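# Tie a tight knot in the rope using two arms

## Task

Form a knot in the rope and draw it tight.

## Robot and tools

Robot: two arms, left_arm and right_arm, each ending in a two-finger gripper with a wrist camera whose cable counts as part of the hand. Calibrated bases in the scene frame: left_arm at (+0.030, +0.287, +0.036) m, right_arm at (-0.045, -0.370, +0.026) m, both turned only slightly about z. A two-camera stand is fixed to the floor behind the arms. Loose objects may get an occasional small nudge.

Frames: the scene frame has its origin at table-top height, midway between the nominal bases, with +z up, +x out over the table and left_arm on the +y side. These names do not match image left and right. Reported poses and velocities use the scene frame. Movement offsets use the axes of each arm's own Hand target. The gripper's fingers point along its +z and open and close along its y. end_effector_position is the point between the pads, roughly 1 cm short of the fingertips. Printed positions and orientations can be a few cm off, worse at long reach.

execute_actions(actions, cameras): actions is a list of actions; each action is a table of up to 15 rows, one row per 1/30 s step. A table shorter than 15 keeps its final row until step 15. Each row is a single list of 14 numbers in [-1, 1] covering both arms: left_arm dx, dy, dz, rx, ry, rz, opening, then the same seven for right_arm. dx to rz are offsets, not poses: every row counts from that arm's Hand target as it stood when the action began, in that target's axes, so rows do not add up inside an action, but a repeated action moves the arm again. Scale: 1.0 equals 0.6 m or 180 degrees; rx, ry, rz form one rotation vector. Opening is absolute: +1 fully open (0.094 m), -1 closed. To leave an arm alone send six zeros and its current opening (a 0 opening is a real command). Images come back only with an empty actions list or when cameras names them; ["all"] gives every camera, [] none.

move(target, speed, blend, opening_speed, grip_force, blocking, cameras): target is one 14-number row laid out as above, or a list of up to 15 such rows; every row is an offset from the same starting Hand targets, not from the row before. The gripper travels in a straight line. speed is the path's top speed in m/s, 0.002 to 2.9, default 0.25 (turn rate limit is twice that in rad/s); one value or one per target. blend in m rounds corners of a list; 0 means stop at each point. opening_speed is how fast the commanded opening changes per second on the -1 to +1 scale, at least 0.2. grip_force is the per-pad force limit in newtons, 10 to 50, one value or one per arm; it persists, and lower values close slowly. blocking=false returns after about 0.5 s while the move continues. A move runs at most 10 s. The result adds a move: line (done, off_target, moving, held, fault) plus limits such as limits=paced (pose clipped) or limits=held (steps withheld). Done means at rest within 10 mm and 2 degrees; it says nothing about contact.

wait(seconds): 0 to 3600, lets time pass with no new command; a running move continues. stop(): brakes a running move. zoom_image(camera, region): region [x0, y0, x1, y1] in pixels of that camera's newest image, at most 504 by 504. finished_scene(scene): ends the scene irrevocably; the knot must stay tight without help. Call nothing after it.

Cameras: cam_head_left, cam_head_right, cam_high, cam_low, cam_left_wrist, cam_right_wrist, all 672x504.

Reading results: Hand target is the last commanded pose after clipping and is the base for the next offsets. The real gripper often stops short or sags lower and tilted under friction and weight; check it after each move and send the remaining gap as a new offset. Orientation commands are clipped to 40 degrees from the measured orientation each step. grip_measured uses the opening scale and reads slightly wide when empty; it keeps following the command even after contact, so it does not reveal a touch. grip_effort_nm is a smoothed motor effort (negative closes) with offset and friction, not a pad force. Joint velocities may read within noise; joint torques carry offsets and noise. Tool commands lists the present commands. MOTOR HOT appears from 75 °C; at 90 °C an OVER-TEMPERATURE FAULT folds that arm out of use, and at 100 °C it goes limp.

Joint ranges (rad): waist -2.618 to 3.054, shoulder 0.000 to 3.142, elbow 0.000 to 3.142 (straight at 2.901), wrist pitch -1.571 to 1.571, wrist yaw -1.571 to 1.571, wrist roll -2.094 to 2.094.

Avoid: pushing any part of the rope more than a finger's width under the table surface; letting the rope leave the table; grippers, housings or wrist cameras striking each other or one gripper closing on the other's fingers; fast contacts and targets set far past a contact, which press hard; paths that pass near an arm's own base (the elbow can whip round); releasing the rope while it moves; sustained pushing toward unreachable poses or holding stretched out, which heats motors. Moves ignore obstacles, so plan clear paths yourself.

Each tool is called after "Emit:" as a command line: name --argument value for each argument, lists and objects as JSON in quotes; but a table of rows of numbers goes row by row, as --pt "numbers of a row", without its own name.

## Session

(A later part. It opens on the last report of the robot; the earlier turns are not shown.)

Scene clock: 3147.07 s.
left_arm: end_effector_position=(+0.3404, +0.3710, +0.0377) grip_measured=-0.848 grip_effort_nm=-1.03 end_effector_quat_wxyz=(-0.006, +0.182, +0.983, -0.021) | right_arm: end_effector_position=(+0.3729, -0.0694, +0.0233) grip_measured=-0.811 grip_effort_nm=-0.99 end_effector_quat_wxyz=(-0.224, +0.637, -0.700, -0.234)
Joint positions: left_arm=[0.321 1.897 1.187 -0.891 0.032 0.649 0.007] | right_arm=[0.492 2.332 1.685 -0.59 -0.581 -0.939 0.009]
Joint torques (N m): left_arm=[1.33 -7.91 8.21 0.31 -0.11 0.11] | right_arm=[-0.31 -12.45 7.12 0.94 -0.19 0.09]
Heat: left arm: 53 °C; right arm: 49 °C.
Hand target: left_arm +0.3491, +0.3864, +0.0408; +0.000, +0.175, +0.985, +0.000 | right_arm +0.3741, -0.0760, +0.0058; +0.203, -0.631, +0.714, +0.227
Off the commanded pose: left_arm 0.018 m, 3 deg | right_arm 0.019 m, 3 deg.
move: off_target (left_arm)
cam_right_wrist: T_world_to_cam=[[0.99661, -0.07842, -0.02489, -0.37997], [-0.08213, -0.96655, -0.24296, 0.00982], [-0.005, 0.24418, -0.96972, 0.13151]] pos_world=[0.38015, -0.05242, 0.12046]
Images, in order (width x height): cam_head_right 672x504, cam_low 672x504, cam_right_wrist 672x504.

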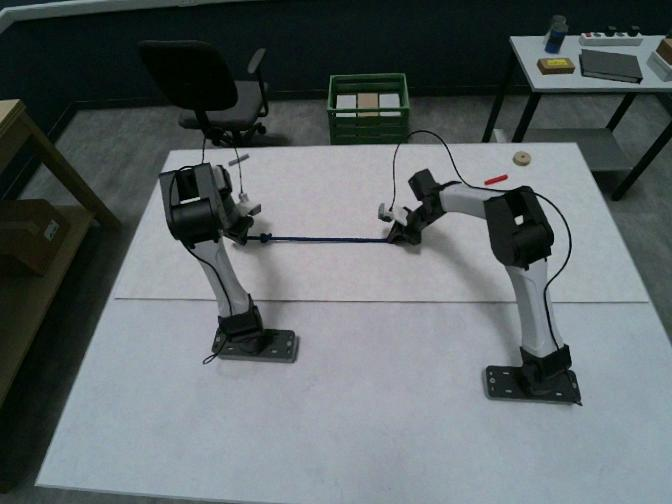

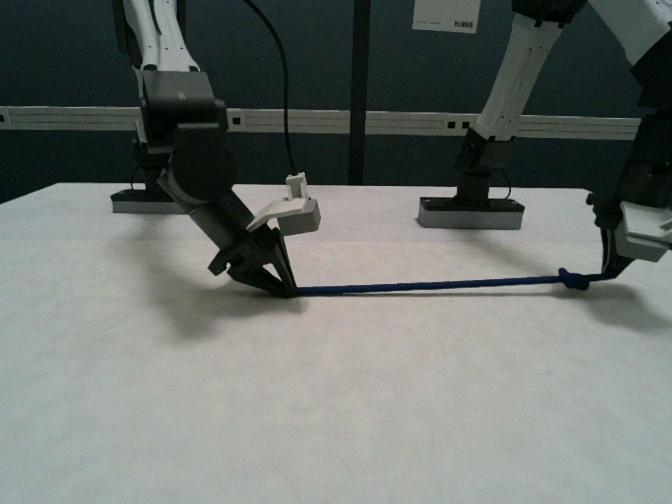

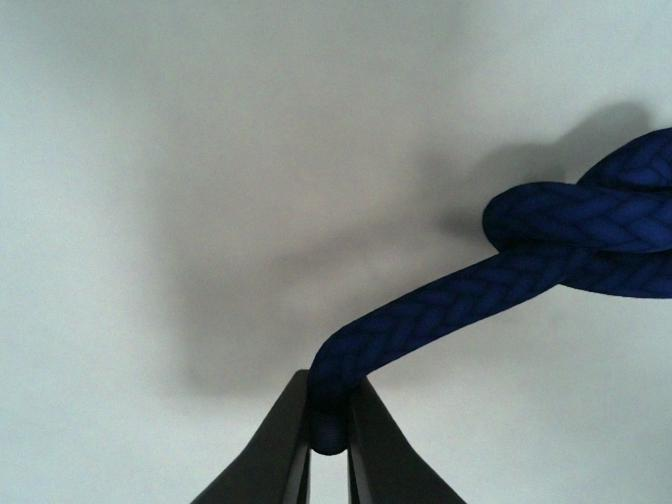

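Emit:
move --pt "0.0114 0.0313 0.0 0 0 0 -0.98 0.027 -0.0034 -0.0193 0 0 0 -0.98" --speed 0.04 --cameras '["cam_low", "cam_head_right", "cam_right_wrist"]'

Emit:
zoom_image --camera "cam_low" --region '[530, 240, 650, 320]'

Emit:
zoom_image --camera "cam_head_right" --region '[230, 215, 310, 265]'

Scene clock: 3162.87 s.
left_arm: end_effector_position=(+0.3372, +0.3797, +0.0378) grip_measured=-0.848 grip_effort_nm=-1.03 end_effector_quat_wxyz=(-0.009, +0.186, +0.982, -0.042) | right_arm: end_effector_position=(+0.3722, -0.0674, +0.0265) grip_measured=-0.811 grip_effort_nm=-0.99 end_effector_quat_wxyz=(-0.233, +0.644, -0.687, -0.244)
Joint positions: left_arm=[0.367 1.917 1.213 -0.923 0.064 0.706 0.007] | right_arm=[0.488 2.332 1.685 -0.586 -0.612 -0.966 0.009]
Joint torques (N m): left_arm=[2.06 -8.2 8.59 0.42 -0.42 0.13] | right_arm=[-3.15 -14.68 3.85 0.78 0 -0.14]
Heat: left arm: 50 °C; right arm: 49 °C.
Hand target: left_arm +0.3492, +0.4064, +0.0408; +0.000, +0.175, +0.985, +0.000 | right_arm +0.3740, -0.0959, +0.0057; -0.203, +0.631, -0.714, -0.227
Off the commanded pose: left_arm 0.029 m, 5 deg | right_arm 0.035 m, 5 deg.
move: off_target (left_arm, right_arm)
cam_right_wrist: T_world_to_cam=[[0.99852, -0.05116, -0.01859, -0.3781], [-0.05428, -0.96127, -0.27021, 0.00318], [-0.00404, 0.27082, -0.96262, 0.13527]] pos_world=[0.37826, -0.05292, 0.12404]
Images, in order (width x height): cam_head_right 672x504, cam_low 672x504, cam_right_wrist 672x504.

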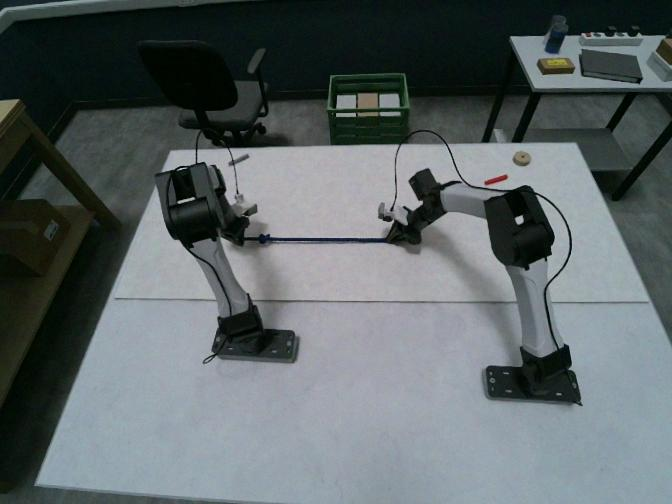

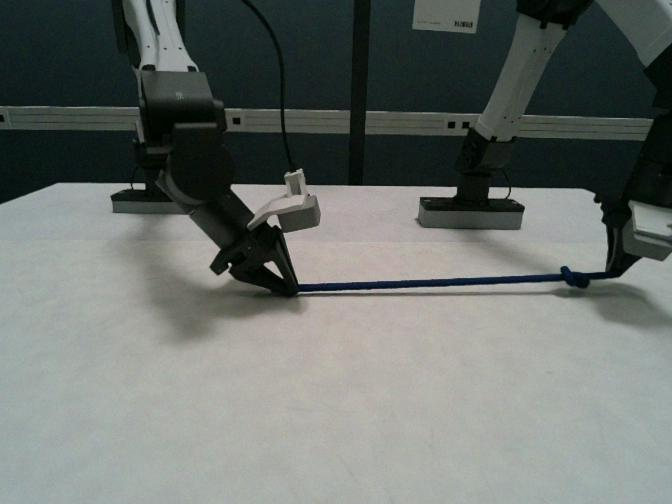

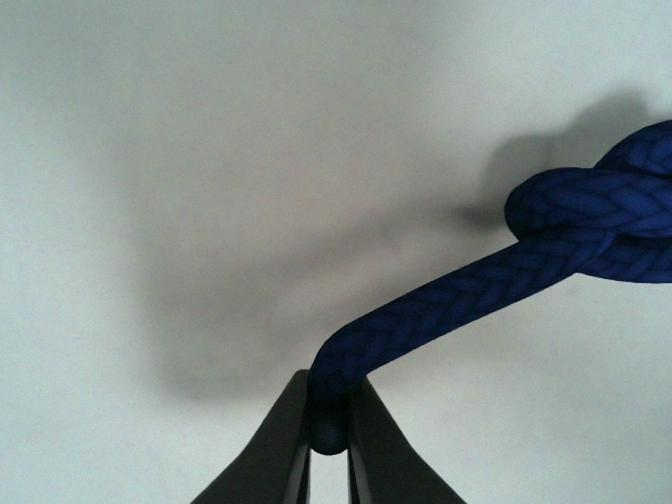

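Scaled by 4.200 from the camera's image (finer frame: 960x720).

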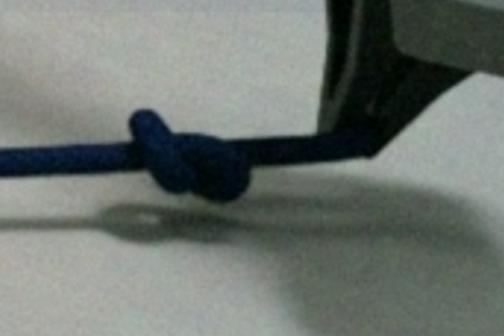

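Scaled by 6.300 from the camera's image (finer frame: 960x720).

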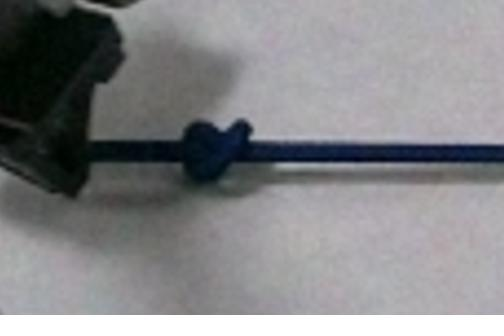

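Emit:
move --pt "0.0228 0.0626 0.0 0 0 0 -1.0 0.054 -0.0068 -0.0386 0 0 0 -1.0" --speed 0.04 --cameras '["cam_low", "cam_head_right", "cam_right_wrist"]'

Emit:
zoom_image --camera "cam_low" --region '[530, 240, 650, 320]'

Emit:
zoom_image --camera "cam_head_right" --region '[230, 215, 310, 265]'

Scene clock: 3176.03 s.
left_arm: end_effector_position=(+0.3258, +0.3815, +0.0440) grip_measured=-0.848 grip_effort_nm=-1.03 end_effector_quat_wxyz=(-0.018, +0.193, +0.975, -0.112) | right_arm: end_effector_position=(+0.3638, -0.0785, +0.0233) grip_measured=-0.812 grip_effort_nm=-0.99 end_effector_quat_wxyz=(-0.250, +0.654, -0.657, -0.278)
Joint positions: left_arm=[0.441 1.958 1.278 -1.047 0.165 0.805 0.007] | right_arm=[0.446 2.323 1.619 -0.555 -0.713 -1.059 0.009]
Joint torques (N m): left_arm=[4.53 -8.88 9.84 0.91 -1.35 0.06] | right_arm=[-6.49 -17.47 3.25 0.14 0.78 -0.11]
Heat: left arm: 49 °C; right arm: 50 °C.
Hand target: left_arm +0.3492, +0.4463, +0.0408; +0.000, +0.175, +0.985, +0.000 | right_arm +0.3741, -0.1362, +0.0057; -0.203, +0.631, -0.714, -0.227
Off the commanded pose: left_arm 0.069 m, 13 deg | right_arm 0.061 m, 11 deg.
move: off_target (left_arm, right_arm)
cam_right_wrist: T_world_to_cam=[[0.99972, 0.01055, -0.02101, -0.36588], [0.00267, -0.93875, -0.34458, -0.02598], [-0.02335, 0.34443, -0.93852, 0.1475]] pos_world=[0.36929, -0.07133, 0.12179]
Images, in order (width x height): cam_head_right 672x504, cam_low 672x504, cam_right_wrist 672x504.

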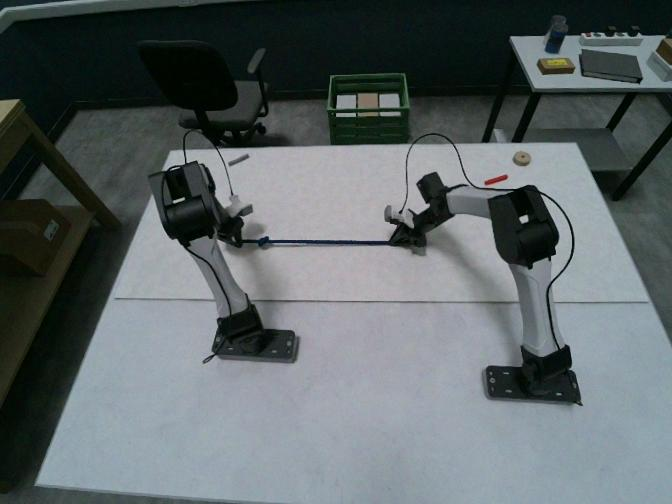

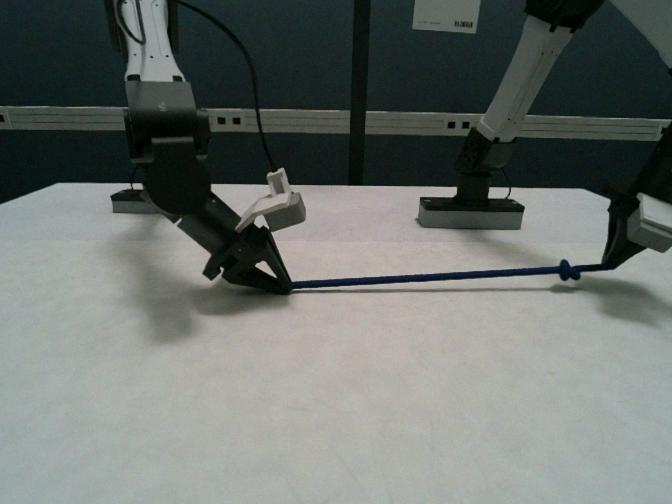

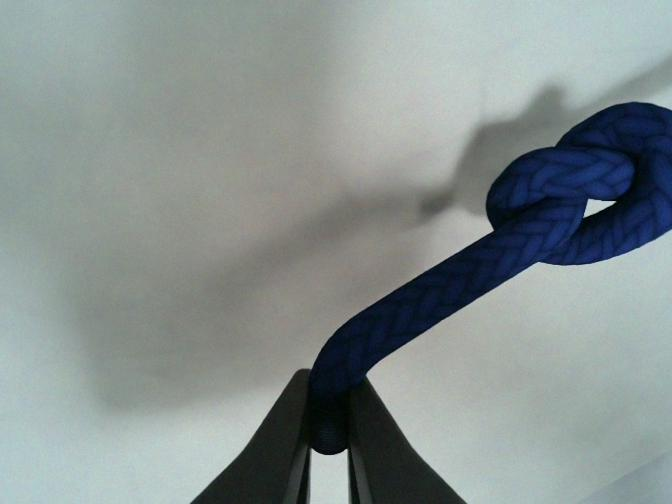

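Scaled by 4.200 from the camera's image (finer frame: 960x720).

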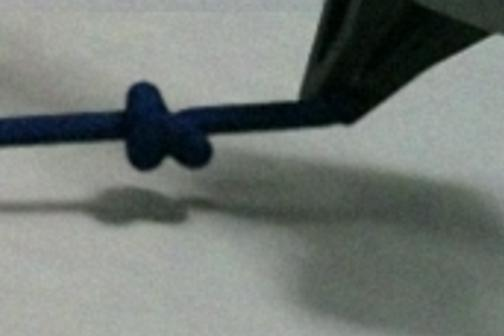

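Scaled by 6.300 from the camera's image (finer frame: 960x720).

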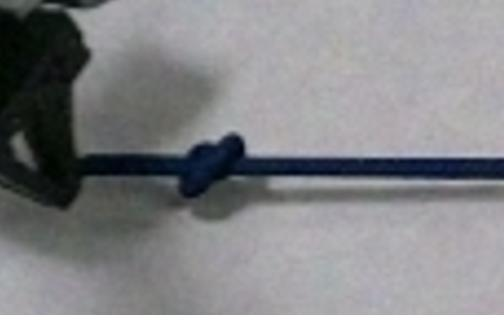

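Emit:
move --pt "0.0342 0.094 0.0 0 0 0 -1.0 0.081 -0.0102 -0.058 0 0 0 -1.0" --speed 0.05 --cameras '["cam_low", "cam_head_right", "cam_right_wrist"]'

Emit:
zoom_image --camera "cam_low" --region '[530, 220, 672, 320]'

Emit:
zoom_image --camera "cam_head_right" --region '[230, 215, 310, 265]'

Scene clock: 3188.53 s.
left_arm: end_effector_position=(+0.3127, +0.3780, +0.0745) grip_measured=-0.848 grip_effort_nm=-1.03 end_effector_quat_wxyz=(-0.035, +0.178, +0.957, -0.225) | right_arm: end_effector_position=(+0.3534, -0.0945, +0.0473) grip_measured=-0.812 grip_effort_nm=-0.99 end_effector_quat_wxyz=(-0.296, +0.670, -0.604, -0.315)
Joint positions: left_arm=[0.527 2.034 1.447 -1.333 0.305 0.912 0.007] | right_arm=[0.385 2.256 1.535 -0.552 -0.856 -1.206 0.009]
Joint torques (N m): left_arm=[8.46 -9.76 12.16 1.72 -2.59 0] | right_arm=[-12.08 -16.01 2.29 -0.51 1.82 -0.14]
Heat: left arm: 49 °C; right arm: 57 °C.
Hand target: left_arm +0.3493, +0.5063, +0.0406; +0.000, +0.175, +0.985, +0.000 | right_arm +0.3740, -0.1962, +0.0056; -0.203, +0.631, -0.714, -0.227
Off the commanded pose: left_arm 0.138 m, 26 deg | right_arm 0.112 m, 20 deg.
move: off_target (left_arm, right_arm)
cam_right_wrist: T_world_to_cam=[[0.99523, 0.09143, 0.03408, -0.34826], [0.09682, -0.88185, -0.46148, -0.05511], [-0.01214, 0.46258, -0.8865, 0.18004]] pos_world=[0.35412, -0.10004, 0.14604]
Images, in order (width x height): cam_head_right 672x504, cam_low 672x504, cam_right_wrist 672x504.

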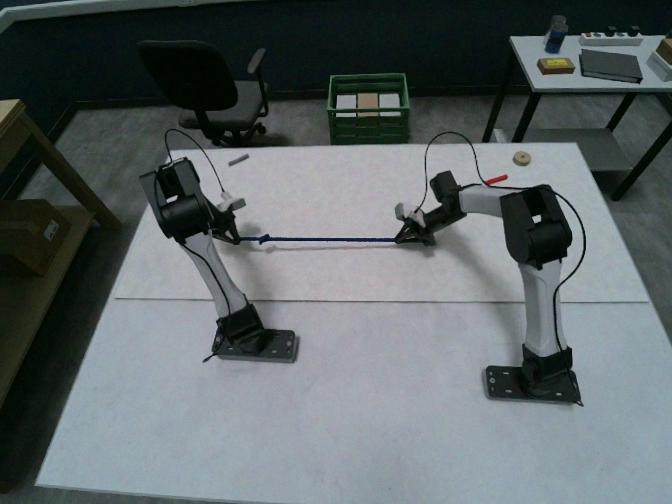

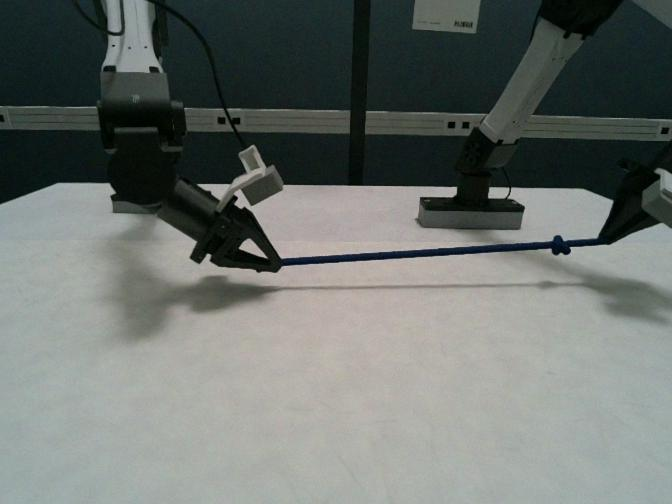

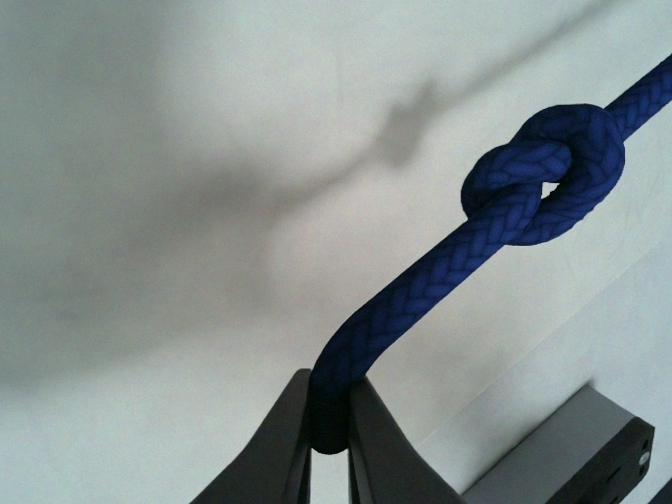

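Scaled by 3.549 from the camera's image (finer frame: 960x720).

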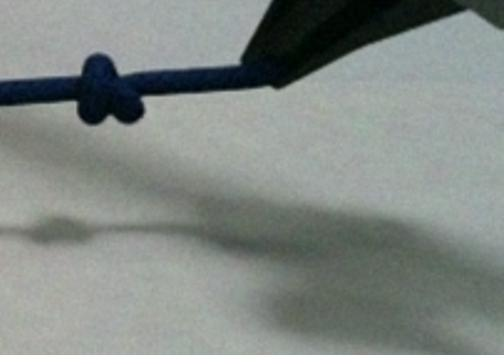

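Scaled by 6.300 from the camera's image (finer frame: 960x720).

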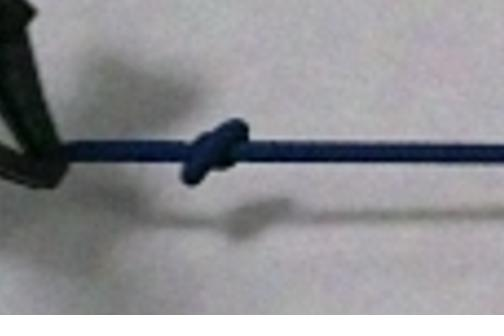

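Emit:
move --pt "-0.0665 -0.2087 0.0343 0 0 0 -1.0 -0.1737 0.0215 0.1115 0 0 0 -1.0" --speed 0.06 --cameras '["cam_low", "cam_head_right", "cam_right_wrist"]'

Emit:
zoom_image --camera "cam_low" --region '[530, 220, 672, 320]'

Scene clock: 3204.07 s.
left_arm: end_effector_position=(+0.3319, +0.3693, +0.0172) grip_measured=-0.848 grip_effort_nm=-1.03 end_effector_quat_wxyz=(-0.025, +0.176, +0.984, -0.026) | right_arm: end_effector_position=(+0.3767, -0.0709, +0.0250) grip_measured=-0.812 grip_effort_nm=-0.99 end_effector_quat_wxyz=(-0.224, +0.633, -0.705, -0.229)
Joint positions: left_arm=[0.319 1.938 1.15 -0.85 0.025 0.635 0.007] | right_arm=[0.489 2.334 1.699 -0.599 -0.57 -0.929 0.009]
Joint torques (N m): left_arm=[-0.85 -11.04 4.18 0.63 -0.04 0.04] | right_arm=[0.58 -12.94 7.61 0.83 -0.28 0.08]
Heat: left arm: 49 °C; right arm: 60 °C.
Hand target: left_arm +0.3437, +0.3751, +0.0202; +0.000, +0.175, +0.985, +0.000 | right_arm +0.3742, -0.0719, +0.0119; +0.203, -0.631, +0.714, +0.227
Off the commanded pose: left_arm 0.013 m, 4 deg | right_arm 0.013 m, 3 deg.
move: off_target (left_arm, right_arm)
cam_right_wrist: T_world_to_cam=[[0.9955, -0.09213, -0.02233, -0.38449], [-0.0948, -0.96723, -0.23555, 0.01365], [0.0001, 0.2366, -0.97161, 0.13105]] pos_world=[0.38404, -0.05323, 0.12196]
Images, in order (width x height): cam_head_right 672x504, cam_low 672x504, cam_right_wrist 672x504.

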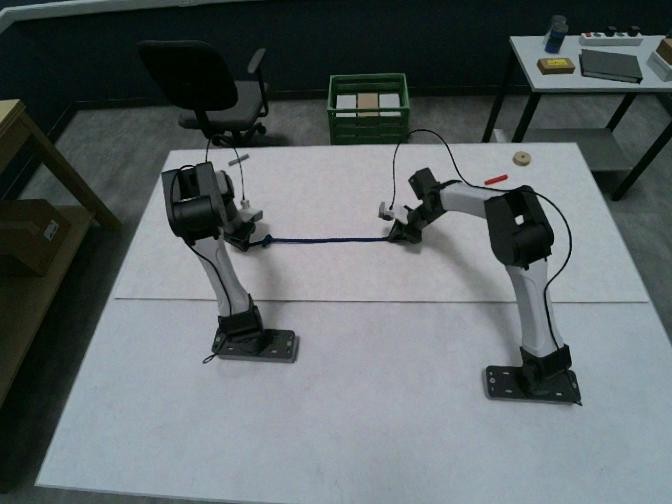

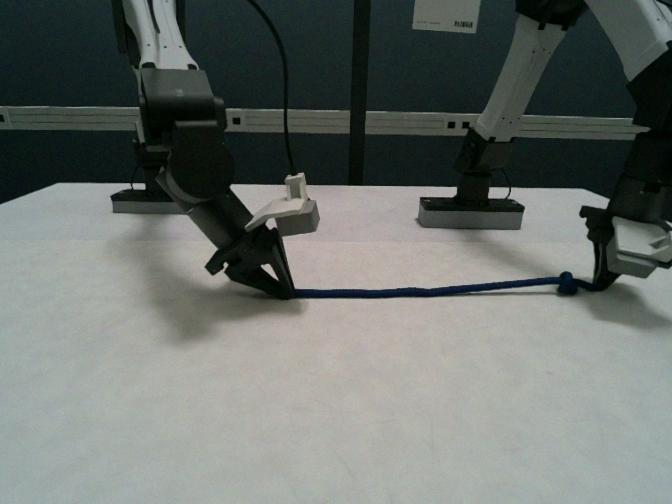

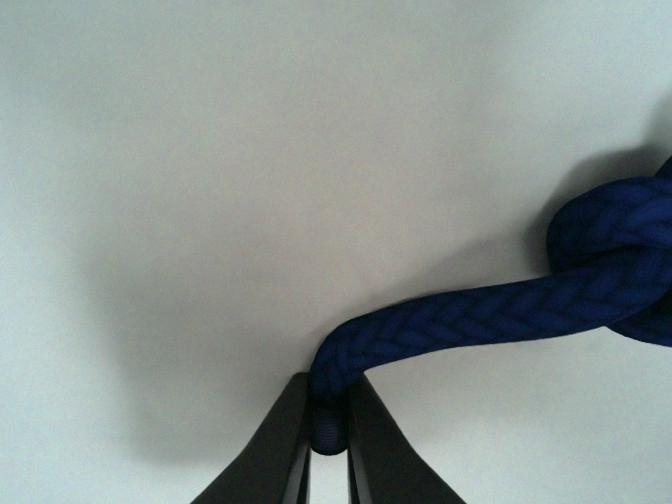

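Scaled by 3.549 from the camera's image (finer frame: 960x720).

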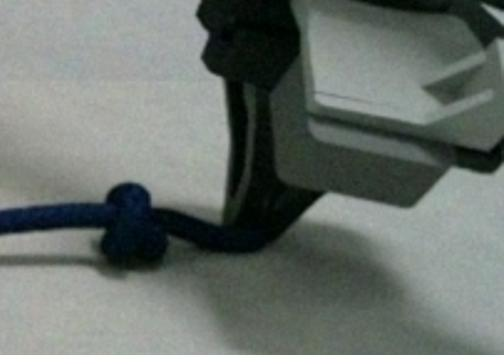

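Emit:
move --pt "0 0 0 0 0 0 -0.5 0 0 0 0 0 0 -0.5" --pt "0 0 -0.12 0 0 0 -0.5 0 0 -0.13 0 0 0 -0.5" --speed 0.08 --opening_speed 0.6 --cameras '["cam_low", "cam_head_right", "cam_high", "cam_right_wrist"]'

Emit:
zoom_image --camera "cam_low" --region '[530, 220, 672, 320]'

Emit:
zoom_image --camera "cam_right_wrist" --region '[300, 100, 672, 460]'

Scene clock: 3217.03 s.
left_arm: end_effector_position=(+0.3370, +0.3725, +0.0774) grip_measured=-0.502 grip_effort_nm=0.11 end_effector_quat_wxyz=(-0.014, +0.175, +0.984, -0.016) | right_arm: end_effector_position=(+0.3685, -0.1158, +0.0574) grip_measured=-0.503 grip_effort_nm=0.19 end_effector_quat_wxyz=(-0.188, +0.628, -0.719, -0.231)
Joint positions: left_arm=[0.319 1.837 1.278 -1.051 0.015 0.634 0.023] | right_arm=[0.412 2.255 1.73 -0.83 -0.569 -1.016 0.023]
Joint torques (N m): left_arm=[-0.85 -11.41 8.17 0.03 0.01 0.03] | right_arm=[-0.55 -17.89 7.84 0.65 -0.58 -0.11]
Heat: left arm: 48 °C; right arm: 59 °C.
Hand target: left_arm +0.3436, +0.3751, +0.0921; +0.000, +0.175, +0.985, +0.000 | right_arm +0.3739, -0.1169, +0.0755; +0.203, -0.631, +0.714, +0.227
Off the commanded pose: left_arm 0.016 m, 2 deg | right_arm 0.019 m, 2 deg.
move: off_target (left_arm, right_arm)
cam_right_wrist: T_world_to_cam=[[0.99172, -0.10175, -0.0784, -0.37624], [-0.11459, -0.97659, -0.18204, -0.01975], [-0.05805, 0.18951, -0.98016, 0.18961]] pos_world=[0.38187, -0.0935, 0.15276]
Images, in order (width x height): cam_head_right 672x504, cam_high 672x504, cam_low 672x504, cam_right_wrist 672x504.

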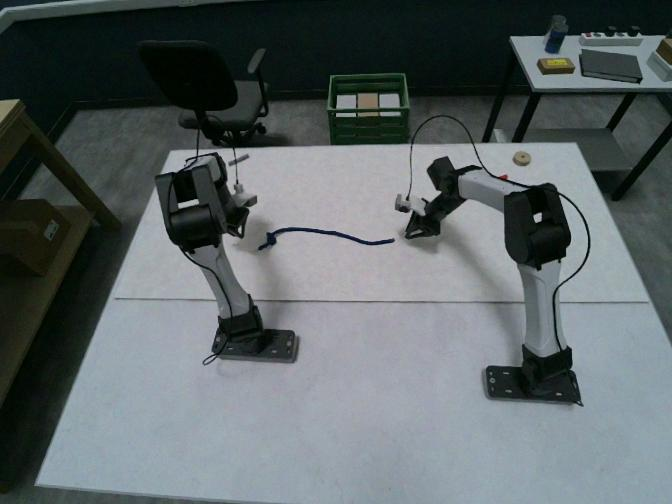

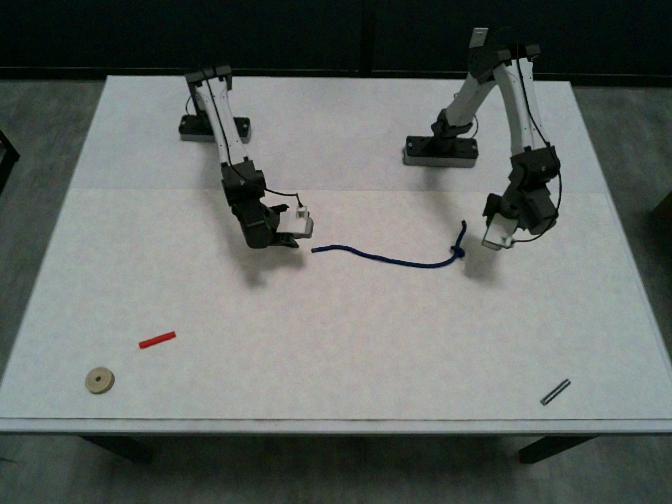

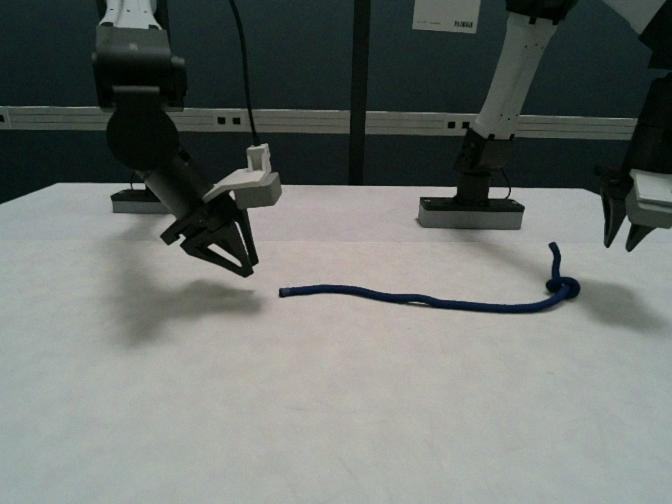

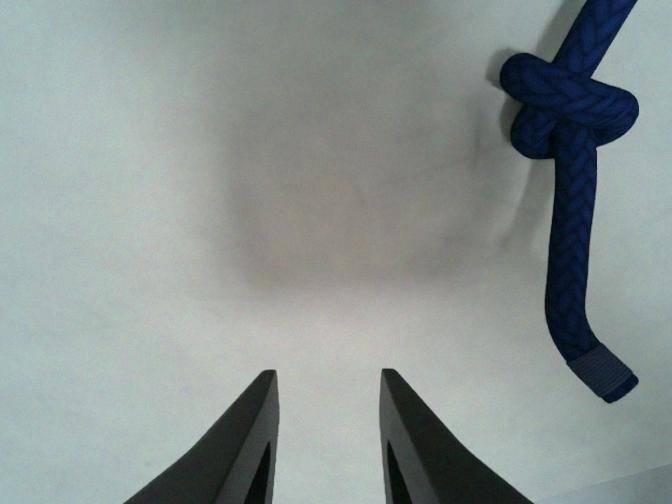

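Scaled by 3.549 from the camera's image (finer frame: 960x720).

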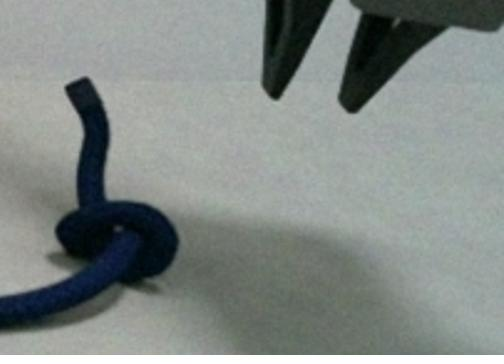

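Scaled by 1.355 from the camera's image (finer frame: 960x720).

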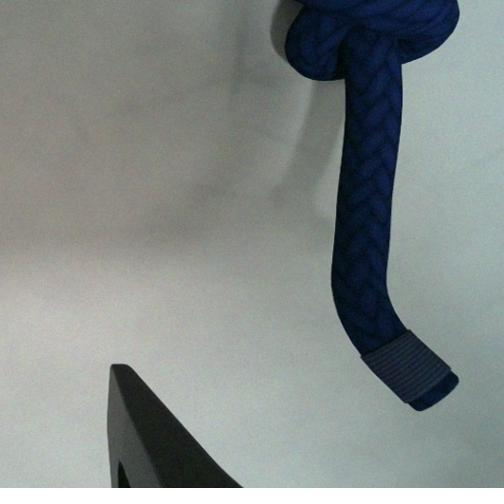

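Emit:
zoom_image --camera "cam_high" --region '[420, 200, 500, 280]'

Emit:
zoom_image --camera "cam_head_right" --region '[240, 210, 320, 270]'

Scaled by 6.300 from the camera's image (finer frame: 960x720).

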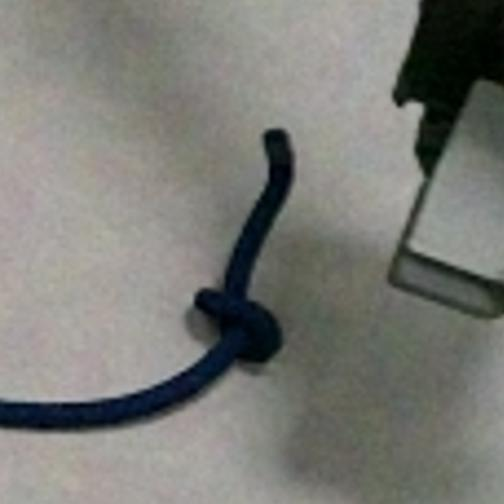

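Scaled by 6.300 from the camera's image (finer frame: 960x720).

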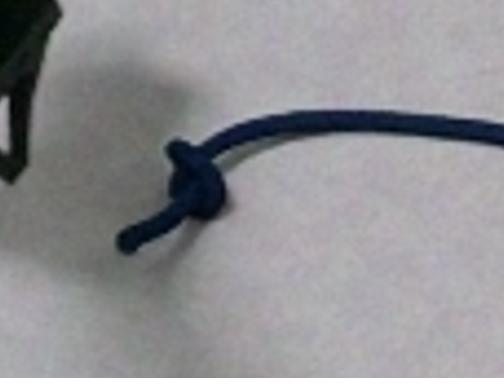

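Emit:
move --pt "0.1679 -0.1411 -0.18 0 0 0 -0.5 0.2628 0.2588 -0.3783 0 0 0 -0.5" --speed 0.15 --cameras '["cam_high"]'

Scene clock: 3252.37 s.
left_arm: end_effector_position=(+0.2207, +0.3295, +0.1927) grip_measured=-0.502 grip_effort_nm=0.10 end_effector_quat_wxyz=(-0.006, +0.175, +0.984, -0.011) | right_arm: end_effector_position=(+0.1999, -0.3568, +0.1735) grip_measured=-0.503 grip_effort_nm=0.19 end_effector_quat_wxyz=(-0.202, +0.627, -0.714, -0.236)
Joint positions: left_arm=[0.273 1.307 1.211 -1.494 0.015 0.586 0.023] | right_arm=[-0.294 1.602 1.292 -1.514 -0.585 -1.866 0.023]
Joint torques (N m): left_arm=[-1.02 -5.68 7.53 0.1 0.04 0.02] | right_arm=[-0.61 -8.64 7.28 -0.42 -0.42 -0.14]
Heat: left arm: 48 °C; right arm: 64 °C.
Hand target: left_arm +0.2199, +0.3304, +0.2001; +0.000, +0.175, +0.985, +0.000 | right_arm +0.1999, -0.3604, +0.1802; +0.203, -0.631, +0.714, +0.227
Off the commanded pose: left_arm 0.008 m, 1 deg | right_arm 0.008 m, 1 deg.
move: done

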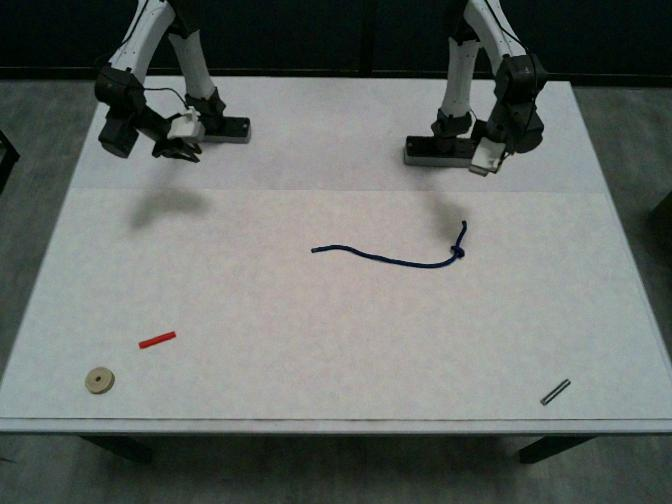

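Emit:
wait --seconds 200 --cameras '[]'

Scene clock: 3486.37 s.
left_arm: end_effector_position=(+0.2207, +0.3295, +0.1927) grip_measured=-0.502 grip_effort_nm=0.11 end_effector_quat_wxyz=(-0.006, +0.175, +0.984, -0.011) | right_arm: end_effector_position=(+0.1998, -0.3568, +0.1735) grip_measured=-0.503 grip_effort_nm=0.19 end_effector_quat_wxyz=(-0.202, +0.627, -0.714, -0.236)
Joint positions: left_arm=[0.273 1.307 1.211 -1.494 0.015 0.586 0.023] | right_arm=[-0.294 1.602 1.292 -1.514 -0.585 -1.866 0.023]
Joint torques (N m): left_arm=[-1.02 -5.49 7.56 0.09 0.05 0.03] | right_arm=[-0.61 -8.62 7.21 -0.43 -0.41 -0.12]
Heat: left arm: 36 °C; right arm: 42 °C.
Hand target: left_arm +0.2199, +0.3304, +0.2001; +0.000, +0.175, +0.985, +0.000 | right_arm +0.1999, -0.3604, +0.1802; +0.203, -0.631, +0.714, +0.227
Tool commands: left_gripper/opening=-0.5 right_gripper/opening=-0.5
Off the commanded pose: left_arm 0.008 m, 1 deg | right_arm 0.008 m, 1 deg.
wait: 200.00 s; at rest from the start

Emit:
finished_scene --scene 1

The scene is finished: the task was done.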